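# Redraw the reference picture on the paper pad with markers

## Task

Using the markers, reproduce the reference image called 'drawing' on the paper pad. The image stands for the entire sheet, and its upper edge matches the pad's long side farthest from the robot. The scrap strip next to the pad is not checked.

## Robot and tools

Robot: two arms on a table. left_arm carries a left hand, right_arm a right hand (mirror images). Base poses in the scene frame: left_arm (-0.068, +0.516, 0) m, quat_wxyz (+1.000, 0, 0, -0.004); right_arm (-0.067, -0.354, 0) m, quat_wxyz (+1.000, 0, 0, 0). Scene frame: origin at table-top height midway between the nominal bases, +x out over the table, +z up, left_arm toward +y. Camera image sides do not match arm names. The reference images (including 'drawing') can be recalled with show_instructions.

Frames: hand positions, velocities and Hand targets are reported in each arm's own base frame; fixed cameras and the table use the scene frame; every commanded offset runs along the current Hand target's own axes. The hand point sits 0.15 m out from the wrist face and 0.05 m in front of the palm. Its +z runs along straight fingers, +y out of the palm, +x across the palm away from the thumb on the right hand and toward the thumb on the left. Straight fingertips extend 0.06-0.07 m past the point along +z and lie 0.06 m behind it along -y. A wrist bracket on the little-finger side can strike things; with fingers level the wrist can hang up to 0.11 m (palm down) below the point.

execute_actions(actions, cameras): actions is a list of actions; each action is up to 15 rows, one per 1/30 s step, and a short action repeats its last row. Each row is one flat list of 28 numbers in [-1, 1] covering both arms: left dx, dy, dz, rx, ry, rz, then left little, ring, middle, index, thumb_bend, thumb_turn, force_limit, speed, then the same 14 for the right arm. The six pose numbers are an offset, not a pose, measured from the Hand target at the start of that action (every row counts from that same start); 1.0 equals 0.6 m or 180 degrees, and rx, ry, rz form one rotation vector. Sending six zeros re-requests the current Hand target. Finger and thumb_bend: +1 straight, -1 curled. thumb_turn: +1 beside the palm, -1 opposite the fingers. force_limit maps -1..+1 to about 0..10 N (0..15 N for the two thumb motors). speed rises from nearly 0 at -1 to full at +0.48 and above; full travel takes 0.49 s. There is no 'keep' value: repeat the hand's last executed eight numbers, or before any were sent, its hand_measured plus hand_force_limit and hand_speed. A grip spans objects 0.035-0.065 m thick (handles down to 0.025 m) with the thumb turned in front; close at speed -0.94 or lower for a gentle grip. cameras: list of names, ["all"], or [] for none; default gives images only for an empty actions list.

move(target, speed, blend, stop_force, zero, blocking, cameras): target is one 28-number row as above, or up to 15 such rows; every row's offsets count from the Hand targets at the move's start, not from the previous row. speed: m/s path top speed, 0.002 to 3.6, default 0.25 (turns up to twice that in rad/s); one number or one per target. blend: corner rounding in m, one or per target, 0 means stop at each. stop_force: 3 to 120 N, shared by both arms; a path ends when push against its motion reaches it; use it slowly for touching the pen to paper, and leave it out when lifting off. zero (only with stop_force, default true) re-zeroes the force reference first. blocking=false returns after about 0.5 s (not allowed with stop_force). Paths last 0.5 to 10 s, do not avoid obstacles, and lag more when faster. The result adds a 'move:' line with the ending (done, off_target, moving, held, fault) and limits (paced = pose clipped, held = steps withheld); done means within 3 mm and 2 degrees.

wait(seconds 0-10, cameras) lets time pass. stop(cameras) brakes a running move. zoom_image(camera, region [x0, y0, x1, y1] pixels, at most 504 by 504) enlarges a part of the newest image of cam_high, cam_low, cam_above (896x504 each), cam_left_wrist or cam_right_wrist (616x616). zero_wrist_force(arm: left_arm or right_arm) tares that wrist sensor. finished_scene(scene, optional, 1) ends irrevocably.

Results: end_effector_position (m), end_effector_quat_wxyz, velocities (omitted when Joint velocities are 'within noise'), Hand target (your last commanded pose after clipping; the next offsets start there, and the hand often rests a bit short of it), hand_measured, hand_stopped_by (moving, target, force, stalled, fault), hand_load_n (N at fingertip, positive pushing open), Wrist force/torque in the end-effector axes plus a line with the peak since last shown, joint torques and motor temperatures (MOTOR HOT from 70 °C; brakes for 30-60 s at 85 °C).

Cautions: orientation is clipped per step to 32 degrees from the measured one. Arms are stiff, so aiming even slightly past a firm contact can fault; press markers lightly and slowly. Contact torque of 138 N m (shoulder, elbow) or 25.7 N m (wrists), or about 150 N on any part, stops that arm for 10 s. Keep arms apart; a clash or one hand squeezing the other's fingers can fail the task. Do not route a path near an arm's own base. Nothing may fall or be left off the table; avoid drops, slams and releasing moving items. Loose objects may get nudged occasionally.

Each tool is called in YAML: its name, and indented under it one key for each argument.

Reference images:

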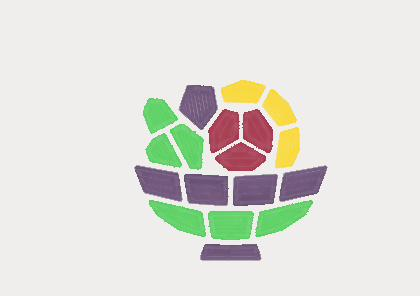

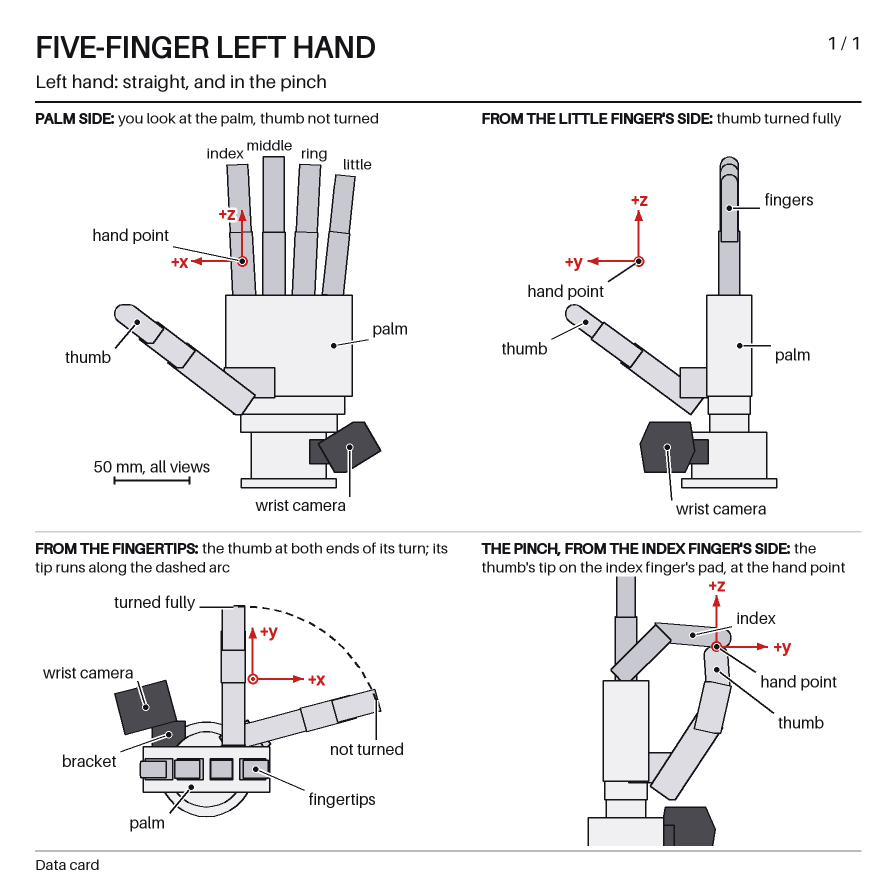

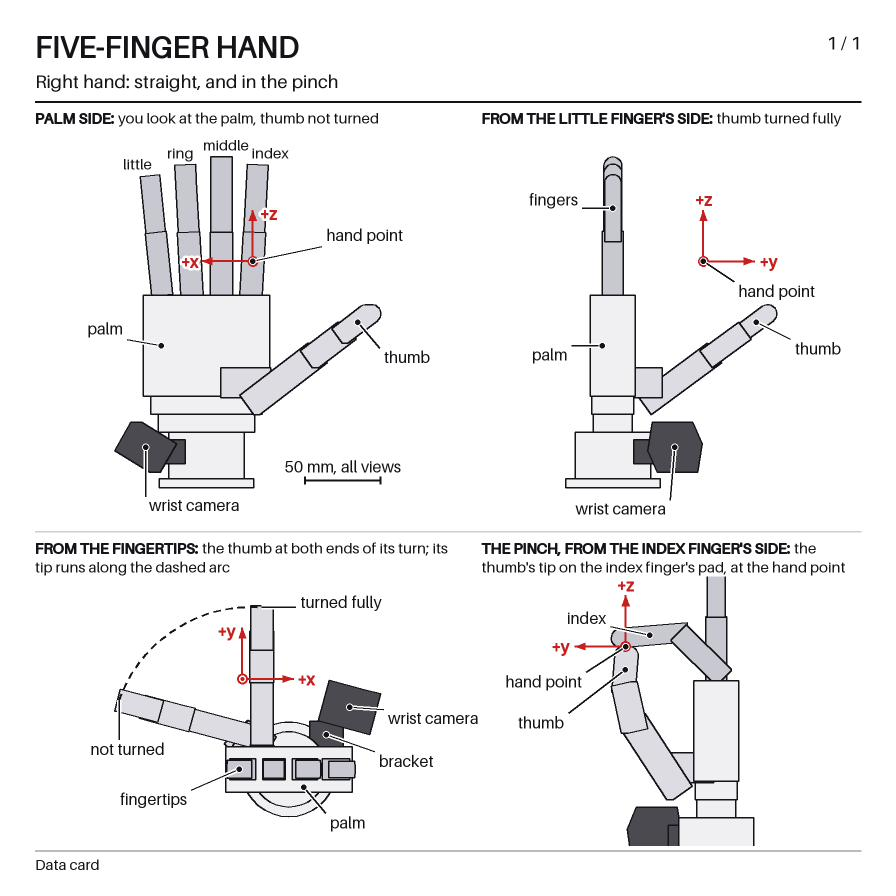

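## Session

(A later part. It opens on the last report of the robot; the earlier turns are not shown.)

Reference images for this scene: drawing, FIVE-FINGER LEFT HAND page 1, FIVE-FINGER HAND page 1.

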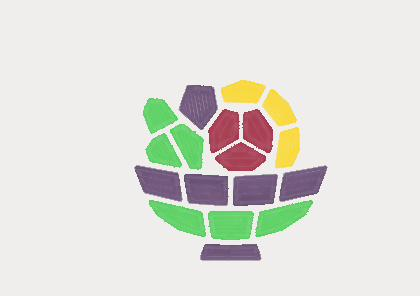

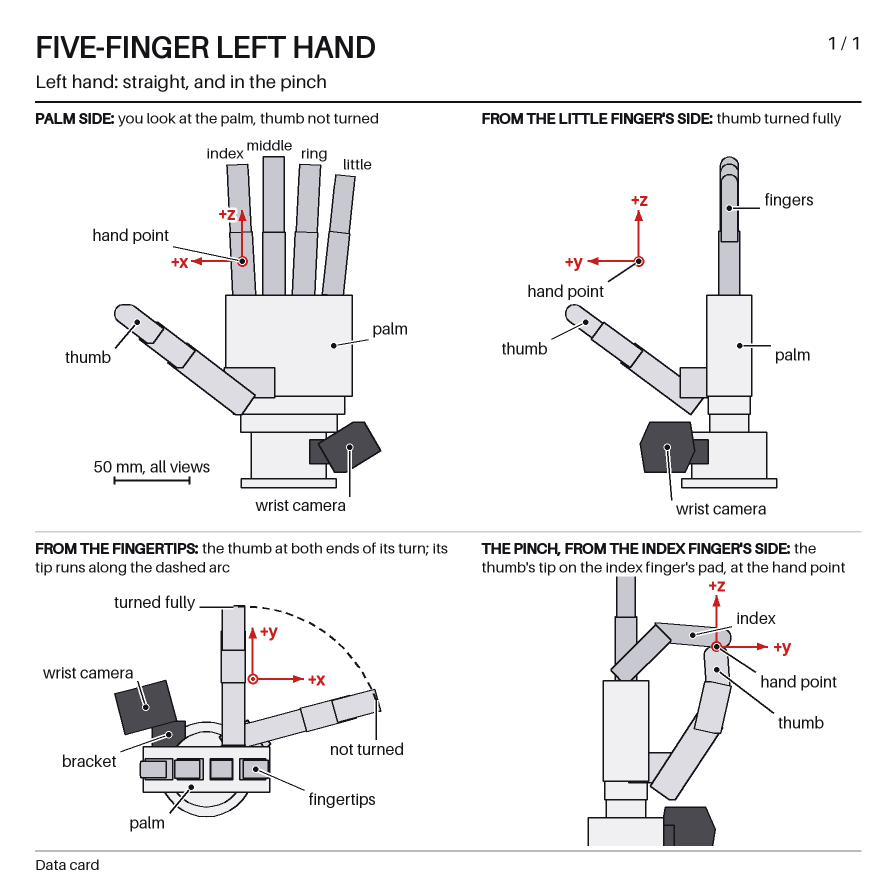

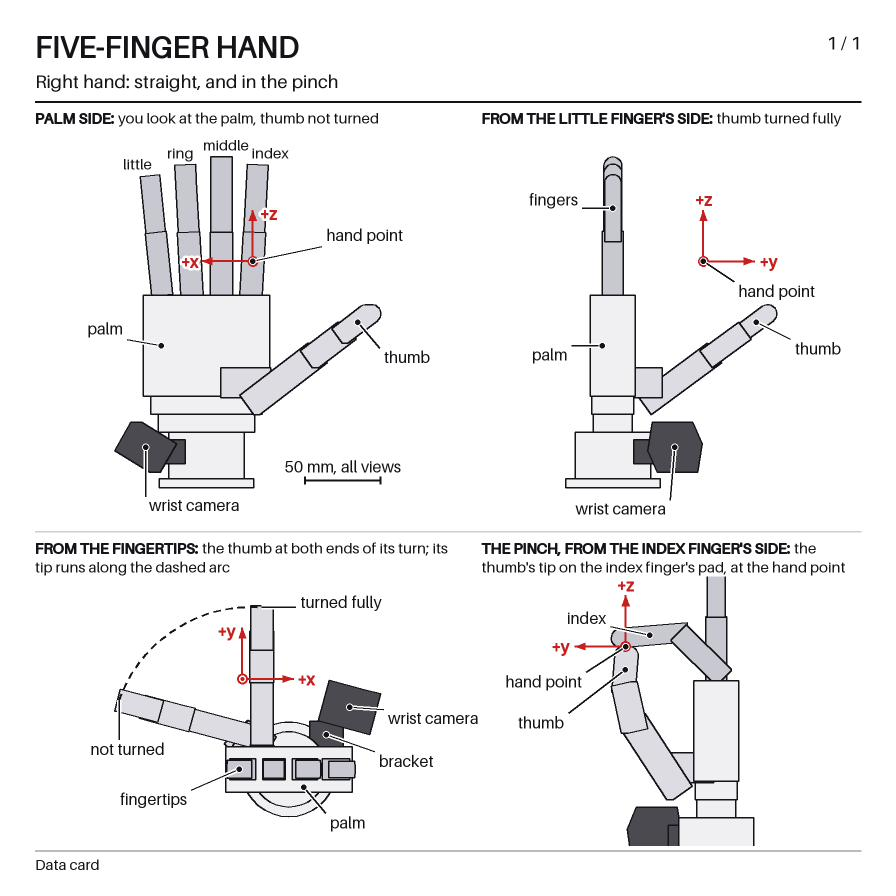

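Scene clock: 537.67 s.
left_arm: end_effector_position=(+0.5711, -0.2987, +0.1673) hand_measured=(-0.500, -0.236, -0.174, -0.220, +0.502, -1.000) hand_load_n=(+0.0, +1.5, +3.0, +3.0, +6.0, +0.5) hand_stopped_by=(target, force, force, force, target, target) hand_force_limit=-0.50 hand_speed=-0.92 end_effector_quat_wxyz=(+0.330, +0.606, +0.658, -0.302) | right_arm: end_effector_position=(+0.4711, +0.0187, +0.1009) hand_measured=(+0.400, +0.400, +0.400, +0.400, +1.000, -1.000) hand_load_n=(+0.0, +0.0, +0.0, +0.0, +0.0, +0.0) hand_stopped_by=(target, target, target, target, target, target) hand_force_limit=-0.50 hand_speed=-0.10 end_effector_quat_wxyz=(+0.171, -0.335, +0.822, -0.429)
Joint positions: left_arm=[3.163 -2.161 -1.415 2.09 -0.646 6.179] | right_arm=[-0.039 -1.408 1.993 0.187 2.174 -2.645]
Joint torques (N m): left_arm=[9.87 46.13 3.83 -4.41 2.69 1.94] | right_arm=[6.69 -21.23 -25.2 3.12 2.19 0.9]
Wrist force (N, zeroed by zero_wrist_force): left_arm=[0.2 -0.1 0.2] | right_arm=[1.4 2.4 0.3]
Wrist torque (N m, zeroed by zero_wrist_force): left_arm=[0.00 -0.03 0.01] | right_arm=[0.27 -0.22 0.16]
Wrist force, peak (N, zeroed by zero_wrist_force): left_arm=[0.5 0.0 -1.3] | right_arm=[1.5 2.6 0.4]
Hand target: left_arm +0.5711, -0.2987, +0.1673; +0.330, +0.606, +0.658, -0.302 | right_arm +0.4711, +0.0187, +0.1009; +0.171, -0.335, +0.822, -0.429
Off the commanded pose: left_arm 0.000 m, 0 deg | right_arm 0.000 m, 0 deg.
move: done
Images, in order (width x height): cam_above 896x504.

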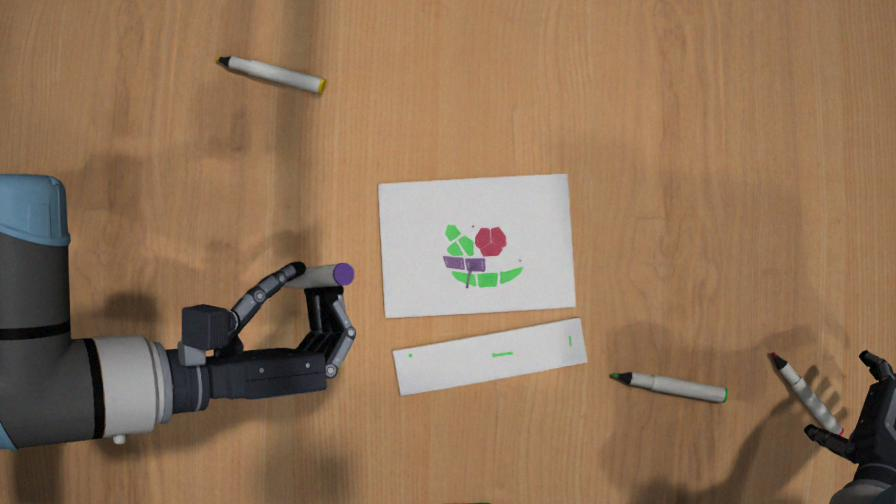

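move:
  target: [-0.0728,0.01885,0.3747,0,0,0,-0.5,-0.5,-0.4,-0.5,0.5,-1,-0.5,-0.92,0,0,0,0,0,0,0.4,0.4,0.4,0.4,1,-1,-0.5,-0.1]
  speed: 0.3

move:
  target:
    - [0.0201,0,0.0151,0,0,0,-0.5,-0.5,-0.4,-0.5,0.5,-1,-0.5,-0.92,0,0,0,0,0,0,0.4,0.4,0.4,0.4,1,-1,-0.5,-0.1]
    - [0.0007,0.00156,0.0409,0,0,0,-0.5,-0.5,-0.4,-0.5,0.5,-1,-0.5,-0.92,0,0,0,0,0,0,0.4,0.4,0.4,0.4,1,-1,-0.5,-0.1]
    - [0.0009,-0.00098,0.0407,0,0,0,-0.5,-0.5,-0.4,-0.5,0.5,-1,-0.5,-0.92,0,0,0,0,0,0,0.4,0.4,0.4,0.4,1,-1,-0.5,-0.1]
    - [0.02,-0.00262,0.0152,0,0,0,-0.5,-0.5,-0.4,-0.5,0.5,-1,-0.5,-0.92,0,0,0,0,0,0,0.4,0.4,0.4,0.4,1,-1,-0.5,-0.1]
    - [0.02,-0.00533,0.0153,0,0,0,-0.5,-0.5,-0.4,-0.5,0.5,-1,-0.5,-0.92,0,0,0,0,0,0,0.4,0.4,0.4,0.4,1,-1,-0.5,-0.1]
    - [0.001,-0.00352,0.0405,0,0,0,-0.5,-0.5,-0.4,-0.5,0.5,-1,-0.5,-0.92,0,0,0,0,0,0,0.4,0.4,0.4,0.4,1,-1,-0.5,-0.1]
    - [0.0012,-0.00606,0.0403,0,0,0,-0.5,-0.5,-0.4,-0.5,0.5,-1,-0.5,-0.92,0,0,0,0,0,0,0.4,0.4,0.4,0.4,1,-1,-0.5,-0.1]
    - [0.0199,-0.00795,0.0153,0,0,0,-0.5,-0.5,-0.4,-0.5,0.5,-1,-0.5,-0.92,0,0,0,0,0,0,0.4,0.4,0.4,0.4,1,-1,-0.5,-0.1]
    - [0.0199,-0.01057,0.0154,0,0,0,-0.5,-0.5,-0.4,-0.5,0.5,-1,-0.5,-0.92,0,0,0,0,0,0,0.4,0.4,0.4,0.4,1,-1,-0.5,-0.1]
    - [0.0013,-0.0086,0.0402,0,0,0,-0.5,-0.5,-0.4,-0.5,0.5,-1,-0.5,-0.92,0,0,0,0,0,0,0.4,0.4,0.4,0.4,1,-1,-0.5,-0.1]
    - [0.0015,-0.01115,0.0399,0,0,0,-0.5,-0.5,-0.4,-0.5,0.5,-1,-0.5,-0.92,0,0,0,0,0,0,0.4,0.4,0.4,0.4,1,-1,-0.5,-0.1]
    - [0.0198,-0.01319,0.0155,0,0,0,-0.5,-0.5,-0.4,-0.5,0.5,-1,-0.5,-0.92,0,0,0,0,0,0,0.4,0.4,0.4,0.4,1,-1,-0.5,-0.1]
    - [0.0198,-0.01582,0.0156,0,0,0,-0.5,-0.5,-0.4,-0.5,0.5,-1,-0.5,-0.92,0,0,0,0,0,0,0.4,0.4,0.4,0.4,1,-1,-0.5,-0.1]
    - [0.0016,-0.01369,0.0397,0,0,0,-0.5,-0.5,-0.4,-0.5,0.5,-1,-0.5,-0.92,0,0,0,0,0,0,0.4,0.4,0.4,0.4,1,-1,-0.5,-0.1]
    - [0.0018,-0.01623,0.0395,0,0,0,-0.5,-0.5,-0.4,-0.5,0.5,-1,-0.5,-0.92,0,0,0,0,0,0,0.4,0.4,0.4,0.4,1,-1,-0.5,-0.1]
  speed: [0.02,0.04,0.04,0.04,0.04,0.04,0.04,0.04,0.04,0.04,0.04,0.04,0.04,0.04,0.04]
  blend: [0,0.0008,0.0008,0.0008,0.0008,0.0008,0.0008,0.0008,0.0008,0.0008,0.0008,0.0008,0.0008,0.0008,0]

move:
  target:
    - [0.0179,-0.00221,-0.0239,0,0,0,-0.5,-0.5,-0.4,-0.5,0.5,-1,-0.5,-0.92,0,0,0,0,0,0,0.4,0.4,0.4,0.4,1,-1,-0.5,-0.1]
    - [0.0184,0.01885,-0.0245,0,0,0,-0.5,-0.5,-0.4,-0.5,0.5,-1,-0.5,-0.92,0,0,0,0,0,0,0.4,0.4,0.4,0.4,1,-1,-0.5,-0.1]
    - [-0.0012,0.02032,0.0016,0,0,0,-0.5,-0.5,-0.4,-0.5,0.5,-1,-0.5,-0.92,0,0,0,0,0,0,0.4,0.4,0.4,0.4,1,-1,-0.5,-0.1]
    - [0,0,0,0,0,0,-0.5,-0.5,-0.4,-0.5,0.5,-1,-0.5,-0.92,0,0,0,0,0,0,0.4,0.4,0.4,0.4,1,-1,-0.5,-0.1]
    - [0.00114,0.00172,-0.0015,0,0,0,-0.5,-0.5,-0.4,-0.5,0.5,-1,-0.5,-0.92,0,0,0,0,0,0,0.4,0.4,0.4,0.4,1,-1,-0.5,-0.1]
    - [0,0.01852,0,0,0,0,-0.5,-0.5,-0.4,-0.5,0.5,-1,-0.5,-0.92,0,0,0,0,0,0,0.4,0.4,0.4,0.4,1,-1,-0.5,-0.1]
    - [0.0172,0.01705,-0.0229,0,0,0,-0.5,-0.5,-0.4,-0.5,0.5,-1,-0.5,-0.92,0,0,0,0,0,0,0.4,0.4,0.4,0.4,1,-1,-0.5,-0.1]
    - [0.01678,-0.00016,-0.02238,0,0,0,-0.5,-0.5,-0.4,-0.5,0.5,-1,-0.5,-0.92,0,0,0,0,0,0,0.4,0.4,0.4,0.4,1,-1,-0.5,-0.1]
    - [-0.0032,-0.00016,-0.0374,0,0,0,-0.5,-0.5,-0.4,-0.5,0.5,-1,-0.5,-0.92,0,0,0,0,0,0,0.4,0.4,0.4,0.4,1,-1,-0.5,-0.1]
  speed: [0.04,0.04,0.04,0.04,0.04,0.04,0.04,0.04,0.05]
  blend: [0,0,0,0,0.0008,0.0008,0.0008,0,0]

move:
  target: [-0.022,0.01885,0.0294,0,0,0,-0.5,-0.5,-0.4,-0.5,0.5,-1,-0.5,-0.92,0,0,0,0,0,0,0.4,0.4,0.4,0.4,1,-1,-0.5,-0.1]
  speed: 0.15

move:
  target:
    - [0.0201,0,0.0151,0,0,0,-0.5,-0.5,-0.4,-0.5,0.5,-1,-0.5,-0.92,0,0,0,0,0,0,0.4,0.4,0.4,0.4,1,-1,-0.5,-0.1]
    - [0.0002,0.00524,0.0417,0,0,0,-0.5,-0.5,-0.4,-0.5,0.5,-1,-0.5,-0.92,0,0,0,0,0,0,0.4,0.4,0.4,0.4,1,-1,-0.5,-0.1]
    - [0.0006,0.00254,0.0411,0,0,0,-0.5,-0.5,-0.4,-0.5,0.5,-1,-0.5,-0.92,0,0,0,0,0,0,0.4,0.4,0.4,0.4,1,-1,-0.5,-0.1]
    - [0.0202,-0.0027,0.0149,0,0,0,-0.5,-0.5,-0.4,-0.5,0.5,-1,-0.5,-0.92,0,0,0,0,0,0,0.4,0.4,0.4,0.4,1,-1,-0.5,-0.1]
    - [0.0203,-0.00549,0.0148,0,0,0,-0.5,-0.5,-0.4,-0.5,0.5,-1,-0.5,-0.92,0,0,0,0,0,0,0.4,0.4,0.4,0.4,1,-1,-0.5,-0.1]
    - [0.0011,-0.00008,0.0405,0,0,0,-0.5,-0.5,-0.4,-0.5,0.5,-1,-0.5,-0.92,0,0,0,0,0,0,0.4,0.4,0.4,0.4,1,-1,-0.5,-0.1]
    - [0.0015,-0.0027,0.0399,0,0,0,-0.5,-0.5,-0.4,-0.5,0.5,-1,-0.5,-0.92,0,0,0,0,0,0,0.4,0.4,0.4,0.4,1,-1,-0.5,-0.1]
    - [0.0205,-0.00828,0.0146,0,0,0,-0.5,-0.5,-0.4,-0.5,0.5,-1,-0.5,-0.92,0,0,0,0,0,0,0.4,0.4,0.4,0.4,1,-1,-0.5,-0.1]
    - [0.0206,-0.01106,0.0145,0,0,0,-0.5,-0.5,-0.4,-0.5,0.5,-1,-0.5,-0.92,0,0,0,0,0,0,0.4,0.4,0.4,0.4,1,-1,-0.5,-0.1]
    - [0.002,-0.00533,0.0392,0,0,0,-0.5,-0.5,-0.4,-0.5,0.5,-1,-0.5,-0.92,0,0,0,0,0,0,0.4,0.4,0.4,0.4,1,-1,-0.5,-0.1]
    - [0.0025,-0.00803,0.0386,0,0,0,-0.5,-0.5,-0.4,-0.5,0.5,-1,-0.5,-0.92,0,0,0,0,0,0,0.4,0.4,0.4,0.4,1,-1,-0.5,-0.1]
    - [0.0207,-0.01377,0.0143,0,0,0,-0.5,-0.5,-0.4,-0.5,0.5,-1,-0.5,-0.92,0,0,0,0,0,0,0.4,0.4,0.4,0.4,1,-1,-0.5,-0.1]
    - [0.0208,-0.01655,0.0142,0,0,0,-0.5,-0.5,-0.4,-0.5,0.5,-1,-0.5,-0.92,0,0,0,0,0,0,0.4,0.4,0.4,0.4,1,-1,-0.5,-0.1]
  speed: [0.02,0.04,0.04,0.04,0.04,0.04,0.04,0.04,0.04,0.04,0.04,0.04,0.04]
  blend: [0,0.0008,0.0008,0.0008,0.0008,0.0008,0.0008,0.0008,0.0008,0.0008,0.0008,0.0008,0]

move:
  target:
    - [-0.0008,0.01934,0.0011,0,0,0,-0.5,-0.5,-0.4,-0.5,0.5,-1,-0.5,-0.92,0,0,0,0,0,0,0.4,0.4,0.4,0.4,1,-1,-0.5,-0.1]
    - [-0.0211,0.02442,0.0282,0,0,0,-0.5,-0.5,-0.4,-0.5,0.5,-1,-0.5,-0.92,0,0,0,0,0,0,0.4,0.4,0.4,0.4,1,-1,-0.5,-0.1]
    - [-0.0179,0.0059,0.0238,0,0,0,-0.5,-0.5,-0.4,-0.5,0.5,-1,-0.5,-0.92,0,0,0,0,0,0,0.4,0.4,0.4,0.4,1,-1,-0.5,-0.1]
    - [0,0,0,0,0,0,-0.5,-0.5,-0.4,-0.5,0.5,-1,-0.5,-0.92,0,0,0,0,0,0,0.4,0.4,0.4,0.4,1,-1,-0.5,-0.1]
    - [-0.0012,0.00156,0.0016,0,0,0,-0.5,-0.5,-0.4,-0.5,0.5,-1,-0.5,-0.92,0,0,0,0,0,0,0.4,0.4,0.4,0.4,1,-1,-0.5,-0.1]
    - [-0.0019,0.01754,0.0026,0,0,0,-0.5,-0.5,-0.4,-0.5,0.5,-1,-0.5,-0.92,0,0,0,0,0,0,0.4,0.4,0.4,0.4,1,-1,-0.5,-0.1]
    - [-0.0196,0.02204,0.0261,0,0,0,-0.5,-0.5,-0.4,-0.5,0.5,-1,-0.5,-0.92,0,0,0,0,0,0,0.4,0.4,0.4,0.4,1,-1,-0.5,-0.1]
    - [-0.017,0.00729,0.0226,0,0,0,-0.5,-0.5,-0.4,-0.5,0.5,-1,-0.5,-0.92,0,0,0,0,0,0,0.4,0.4,0.4,0.4,1,-1,-0.5,-0.1]
    - [-0.037,0.00729,0.0076,0,0,0,-0.5,-0.5,-0.4,-0.5,0.5,-1,-0.5,-0.92,0,0,0,0,0,0,0.4,0.4,0.4,0.4,1,-1,-0.5,-0.1]
  speed: [0.04,0.04,0.04,0.04,0.04,0.04,0.04,0.04,0.05]
  blend: [0,0,0,0,0.0008,0.0008,0.0008,0,0]

move:
  target: [0.0553,-0.0488,-0.0737,0,0,0,-0.5,-0.5,-0.4,-0.5,0.5,-1,-0.5,-0.92,0,0,0,0,0,0,0.4,0.4,0.4,0.4,1,-1,-0.5,-0.1]
  speed: 0.2
  cameras: ["cam_above"]

zoom_image:
  camera: "cam_above"
  region: [440, 215, 530, 295]

Scene clock: 558.67 s.
left_arm: end_effector_position=(+0.5997, -0.5030, +0.0674) hand_measured=(-0.500, -0.236, -0.174, -0.220, +0.502, -1.000) hand_load_n=(+0.0, +1.0, +3.5, +3.0, +6.0, +1.0) hand_stopped_by=(target, force, force, force, target, target) hand_force_limit=-0.50 hand_speed=-0.92 end_effector_quat_wxyz=(+0.330, +0.606, +0.658, -0.302) end_effector_velocity=(+0.001, -0.001, +0.001) end_effector_angular_velocity=(-0.001, +0.001, +0.002) | right_arm: end_effector_position=(+0.4711, +0.0187, +0.1009) hand_measured=(+0.400, +0.400, +0.400, +0.400, +1.000, -1.000) hand_load_n=(+0.0, +0.0, +0.0, +0.0, +0.0, +0.0) hand_stopped_by=(target, target, target, target, target, target) hand_force_limit=-0.50 hand_speed=-0.10 end_effector_quat_wxyz=(+0.171, -0.335, +0.822, -0.429)
Joint positions: left_arm=[2.801 -2.446 -1.074 2.452 -0.754 5.639] | right_arm=[-0.039 -1.408 1.993 0.187 2.174 -2.645]
Joint velocities: left_arm=[-0.001 -0.002 0.005 0 0 -0.004] | right_arm=[within noise]
Joint torques (N m): left_arm=[-7.61 38.73 28.84 -3.38 -0.41 -2.01] | right_arm=[7.01 -21.14 -24.19 3.2 2.16 0.88]
Wrist force (N, zeroed by zero_wrist_force): left_arm=[0.2 -0.1 -0.2] | right_arm=[1.3 2.3 0.4]
Wrist torque (N m, zeroed by zero_wrist_force): left_arm=[-0.01 -0.03 0.11] | right_arm=[0.26 -0.21 0.15]
Wrist force, peak (N, zeroed by zero_wrist_force): left_arm=[0.2 -0.1 -1.2] | right_arm=[1.5 2.7 0.3]
Hand target: left_arm +0.5997, -0.5031, +0.0674; +0.330, +0.606, +0.658, -0.302 | right_arm +0.4711, +0.0187, +0.1009; +0.171, -0.335, +0.822, -0.429
Off the commanded pose: left_arm 0.000 m, 0 deg | right_arm 0.000 m, 0 deg.
move: done

Scene clock: 563.63 s.
left_arm: end_effector_position=(+0.5916, -0.5220, +0.0523) hand_measured=(-0.500, -0.236, -0.174, -0.222, +0.502, -1.000) hand_load_n=(+0.0, +3.0, +3.0, +1.0, +7.0, -0.5) hand_stopped_by=(target, force, force, force, target, target) hand_force_limit=-0.50 hand_speed=-0.92 end_effector_quat_wxyz=(+0.330, +0.606, +0.658, -0.302) | right_arm: end_effector_position=(+0.4711, +0.0187, +0.1009) hand_measured=(+0.400, +0.400, +0.400, +0.400, +1.000, -1.000) hand_load_n=(+0.0, +0.0, +0.0, +0.0, +0.0, +0.0) hand_stopped_by=(target, target, target, target, target, target) hand_force_limit=-0.50 hand_speed=-0.10 end_effector_quat_wxyz=(+0.171, -0.335, +0.822, -0.429)
Joint positions: left_arm=[2.767 -2.464 -1.074 2.501 -0.771 5.596] | right_arm=[-0.039 -1.408 1.993 0.187 2.174 -2.645]
Joint torques (N m): left_arm=[-9.53 39.79 28.33 0.3 -0.33 -1.76] | right_arm=[6.4 -20.45 -24.47 3.25 2.07 0.91]
Wrist force (N, zeroed by zero_wrist_force): left_arm=[-0.6 -0.1 -1.2] | right_arm=[1.5 2.4 0.3]
Wrist torque (N m, zeroed by zero_wrist_force): left_arm=[-0.03 0.05 0.13] | right_arm=[0.28 -0.23 0.16]
Wrist force, peak (N, zeroed by zero_wrist_force): left_arm=[-2.4 0.3 -1.0] | right_arm=[1.5 2.7 0.4]
Hand target: left_arm +0.5916, -0.5221, +0.0523; +0.330, +0.606, +0.658, -0.302 | right_arm +0.4711, +0.0187, +0.1009; +0.171, -0.335, +0.822, -0.429
Off the commanded pose: left_arm 0.000 m, 0 deg | right_arm 0.000 m, 0 deg.
move: done

Scene clock: 568.50 s.
left_arm: end_effector_position=(+0.5900, -0.5054, +0.0671) hand_measured=(-0.500, -0.236, -0.174, -0.220, +0.502, -1.000) hand_load_n=(+0.0, +1.0, +3.5, +3.0, +6.5, +0.5) hand_stopped_by=(target, force, force, force, target, target) hand_force_limit=-0.50 hand_speed=-0.92 end_effector_quat_wxyz=(+0.330, +0.606, +0.658, -0.302) | right_arm: end_effector_position=(+0.4711, +0.0187, +0.1009) hand_measured=(+0.400, +0.400, +0.400, +0.400, +1.000, -1.000) hand_load_n=(+0.0, +0.0, +0.0, +0.0, +0.0, +0.0) hand_stopped_by=(target, target, target, target, target, target) hand_force_limit=-0.50 hand_speed=-0.10 end_effector_quat_wxyz=(+0.171, -0.335, +0.822, -0.429)
Joint positions: left_arm=[2.792 -2.427 -1.108 2.476 -0.759 5.627] | right_arm=[-0.039 -1.408 1.993 0.187 2.174 -2.645]
Joint torques (N m): left_arm=[-6.91 56.4 28.48 -3.5 -0.19 0.67] | right_arm=[6.47 -20.98 -24.03 3.28 2.01 0.89]
Wrist force (N, zeroed by zero_wrist_force): left_arm=[0.2 -0.1 -0.1] | right_arm=[1.2 2.5 0.2]
Wrist torque (N m, zeroed by zero_wrist_force): left_arm=[-0.01 -0.03 0.12] | right_arm=[0.29 -0.19 0.15]
Wrist force, peak (N, zeroed by zero_wrist_force): left_arm=[-2.5 -0.3 -1.0] | right_arm=[1.5 2.7 0.3]
Hand target: left_arm +0.5901, -0.5054, +0.0673; +0.330, +0.606, +0.658, -0.302 | right_arm +0.4711, +0.0187, +0.1009; +0.171, -0.335, +0.822, -0.429
Off the commanded pose: left_arm 0.000 m, 0 deg | right_arm 0.000 m, 0 deg.
move: done

Scene clock: 569.57 s.
left_arm: end_effector_position=(+0.6031, -0.5263, +0.0673) hand_measured=(-0.500, -0.236, -0.174, -0.220, +0.502, -1.000) hand_load_n=(+0.0, +1.0, +3.0, +3.0, +6.5, +0.5) hand_stopped_by=(target, force, force, force, target, target) hand_force_limit=-0.50 hand_speed=-0.92 end_effector_quat_wxyz=(+0.330, +0.606, +0.658, -0.302) | right_arm: end_effector_position=(+0.4711, +0.0187, +0.1009) hand_measured=(+0.400, +0.400, +0.400, +0.400, +1.000, -1.000) hand_load_n=(+0.0, +0.0, +0.0, +0.0, +0.0, +0.0) hand_stopped_by=(target, target, target, target, target, target) hand_force_limit=-0.50 hand_speed=-0.10 end_effector_quat_wxyz=(+0.171, -0.335, +0.822, -0.429)
Joint positions: left_arm=[2.768 -2.48 -1.002 2.445 -0.771 5.596] | right_arm=[-0.039 -1.408 1.993 0.187 2.174 -2.645]
Joint torques (N m): left_arm=[-8.23 39.85 29.74 -3.35 -0.39 -1.76] | right_arm=[6.95 -20.5 -24.79 3.22 2.17 0.86]
Wrist force (N, zeroed by zero_wrist_force): left_arm=[0.1 -0.5 0.0] | right_arm=[1.4 2.3 0.4]
Wrist torque (N m, zeroed by zero_wrist_force): left_arm=[-0.08 -0.01 0.12] | right_arm=[0.25 -0.22 0.15]
Wrist force, peak (N, zeroed by zero_wrist_force): left_arm=[0.4 -0.3 -0.4] | right_arm=[1.6 2.6 0.6]
Hand target: left_arm +0.6032, -0.5264, +0.0673; +0.330, +0.606, +0.658, -0.302 | right_arm +0.4711, +0.0187, +0.1009; +0.171, -0.335, +0.822, -0.429
Off the commanded pose: left_arm 0.000 m, 0 deg | right_arm 0.000 m, 0 deg.
move: done

Scene clock: 574.23 s.
left_arm: end_effector_position=(+0.5933, -0.5266, +0.0521) hand_measured=(-0.500, -0.236, -0.174, -0.222, +0.502, -1.000) hand_load_n=(+0.0, +2.5, +3.0, +1.5, +7.0, -1.0) hand_stopped_by=(target, force, force, force, target, target) hand_force_limit=-0.50 hand_speed=-0.92 end_effector_quat_wxyz=(+0.330, +0.606, +0.658, -0.302) | right_arm: end_effector_position=(+0.4711, +0.0187, +0.1009) hand_measured=(+0.400, +0.400, +0.400, +0.400, +1.000, -1.000) hand_load_n=(+0.0, +0.0, +0.0, +0.0, +0.0, +0.0) hand_stopped_by=(target, target, target, target, target, target) hand_force_limit=-0.50 hand_speed=-0.10 end_effector_quat_wxyz=(+0.171, -0.335, +0.822, -0.429)
Joint positions: left_arm=[2.761 -2.473 -1.056 2.497 -0.774 5.588] | right_arm=[-0.039 -1.408 1.993 0.187 2.174 -2.645]
Joint torques (N m): left_arm=[10.79 56.14 3.18 -0.25 2.32 2.01] | right_arm=[6.85 -20.79 -24.3 3.25 2.09 0.76]
Wrist force (N, zeroed by zero_wrist_force): left_arm=[-1.9 0.3 -1.0] | right_arm=[1.5 2.4 0.3]
Wrist torque (N m, zeroed by zero_wrist_force): left_arm=[0.01 0.01 0.07] | right_arm=[0.28 -0.23 0.17]
Wrist force, peak (N, zeroed by zero_wrist_force): left_arm=[-2.7 0.0 -1.0] | right_arm=[1.4 2.7 0.3]
Hand target: left_arm +0.5932, -0.5266, +0.0522; +0.330, +0.606, +0.658, -0.302 | right_arm +0.4711, +0.0187, +0.1009; +0.171, -0.335, +0.822, -0.429
Off the commanded pose: left_arm 0.000 m, 0 deg | right_arm 0.000 m, 0 deg.
move: done

Scene clock: 579.23 s.
left_arm: end_effector_position=(+0.5990, -0.5431, +0.0670) hand_measured=(-0.500, -0.236, -0.174, -0.220, +0.502, -1.000) hand_load_n=(+0.0, +1.0, +3.5, +3.5, +6.5, +0.5) hand_stopped_by=(target, force, force, force, target, target) hand_force_limit=-0.50 hand_speed=-0.92 end_effector_quat_wxyz=(+0.330, +0.606, +0.658, -0.302) | right_arm: end_effector_position=(+0.4711, +0.0187, +0.1009) hand_measured=(+0.400, +0.400, +0.400, +0.400, +1.000, -1.000) hand_load_n=(+0.0, +0.0, +0.0, +0.0, +0.0, +0.0) hand_stopped_by=(target, target, target, target, target, target) hand_force_limit=-0.50 hand_speed=-0.10 end_effector_quat_wxyz=(+0.171, -0.335, +0.822, -0.429)
Joint positions: left_arm=[2.74 -2.492 -0.975 2.453 -0.785 5.563] | right_arm=[-0.039 -1.408 1.993 0.187 2.174 -2.645]
Joint torques (N m): left_arm=[-6.77 59.42 30.33 -3.04 -0.32 0.65] | right_arm=[6.46 -20.86 -24.09 3.17 2.03 0.79]
Wrist force (N, zeroed by zero_wrist_force): left_arm=[0.1 -0.2 -0.4] | right_arm=[1.4 2.4 0.3]
Wrist torque (N m, zeroed by zero_wrist_force): left_arm=[-0.01 -0.02 0.12] | right_arm=[0.27 -0.23 0.15]
Wrist force, peak (N, zeroed by zero_wrist_force): left_arm=[-2.1 0.1 -0.8] | right_arm=[1.5 2.7 0.4]
Hand target: left_arm +0.5990, -0.5431, +0.0672; +0.330, +0.606, +0.658, -0.302 | right_arm +0.4711, +0.0187, +0.1009; +0.171, -0.335, +0.822, -0.429
Off the commanded pose: left_arm 0.000 m, 0 deg | right_arm 0.000 m, 0 deg.
move: done

Scene clock: 580.40 s.
left_arm: end_effector_position=(+0.5652, -0.4905, +0.0671) hand_measured=(-0.500, -0.236, -0.174, -0.220, +0.502, -1.000) hand_load_n=(+0.0, +0.5, +3.0, +3.0, +6.5, +0.5) hand_stopped_by=(target, force, force, force, target, target) hand_force_limit=-0.50 hand_speed=-0.92 end_effector_quat_wxyz=(+0.330, +0.606, +0.658, -0.302) | right_arm: end_effector_position=(+0.4711, +0.0187, +0.1009) hand_measured=(+0.400, +0.400, +0.400, +0.400, +1.000, -1.000) hand_load_n=(-0.5, +0.0, +0.0, +0.0, +0.0, +0.0) hand_stopped_by=(target, target, target, target, target, target) hand_force_limit=-0.50 hand_speed=-0.10 end_effector_quat_wxyz=(+0.171, -0.335, +0.822, -0.429)
Joint positions: left_arm=[2.802 -2.36 -1.236 2.527 -0.754 5.639] | right_arm=[-0.039 -1.408 1.993 0.187 2.174 -2.645]
Joint torques (N m): left_arm=[8.93 53.33 3.61 0.37 2.62 1.97] | right_arm=[6.1 -21.47 -24.14 3.3 2.05 0.89]
Wrist force (N, zeroed by zero_wrist_force): left_arm=[0.2 0.0 -0.1] | right_arm=[1.4 2.4 0.3]
Wrist torque (N m, zeroed by zero_wrist_force): left_arm=[0.00 -0.03 0.02] | right_arm=[0.28 -0.22 0.16]
Wrist force, peak (N, zeroed by zero_wrist_force): left_arm=[0.5 -0.3 -0.8] | right_arm=[1.5 2.6 0.4]
Hand target: left_arm +0.5652, -0.4905, +0.0671; +0.330, +0.606, +0.658, -0.302 | right_arm +0.4711, +0.0187, +0.1009; +0.171, -0.335, +0.822, -0.429
Off the commanded pose: left_arm 0.000 m, 0 deg | right_arm 0.000 m, 0 deg.
move: done
Images, in order (width x height): cam_above 896x504.

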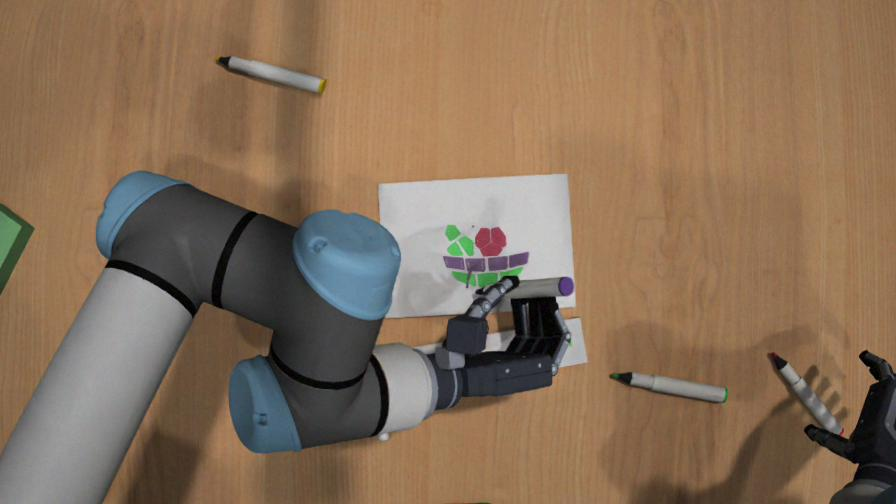

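Scaled by 5.600.

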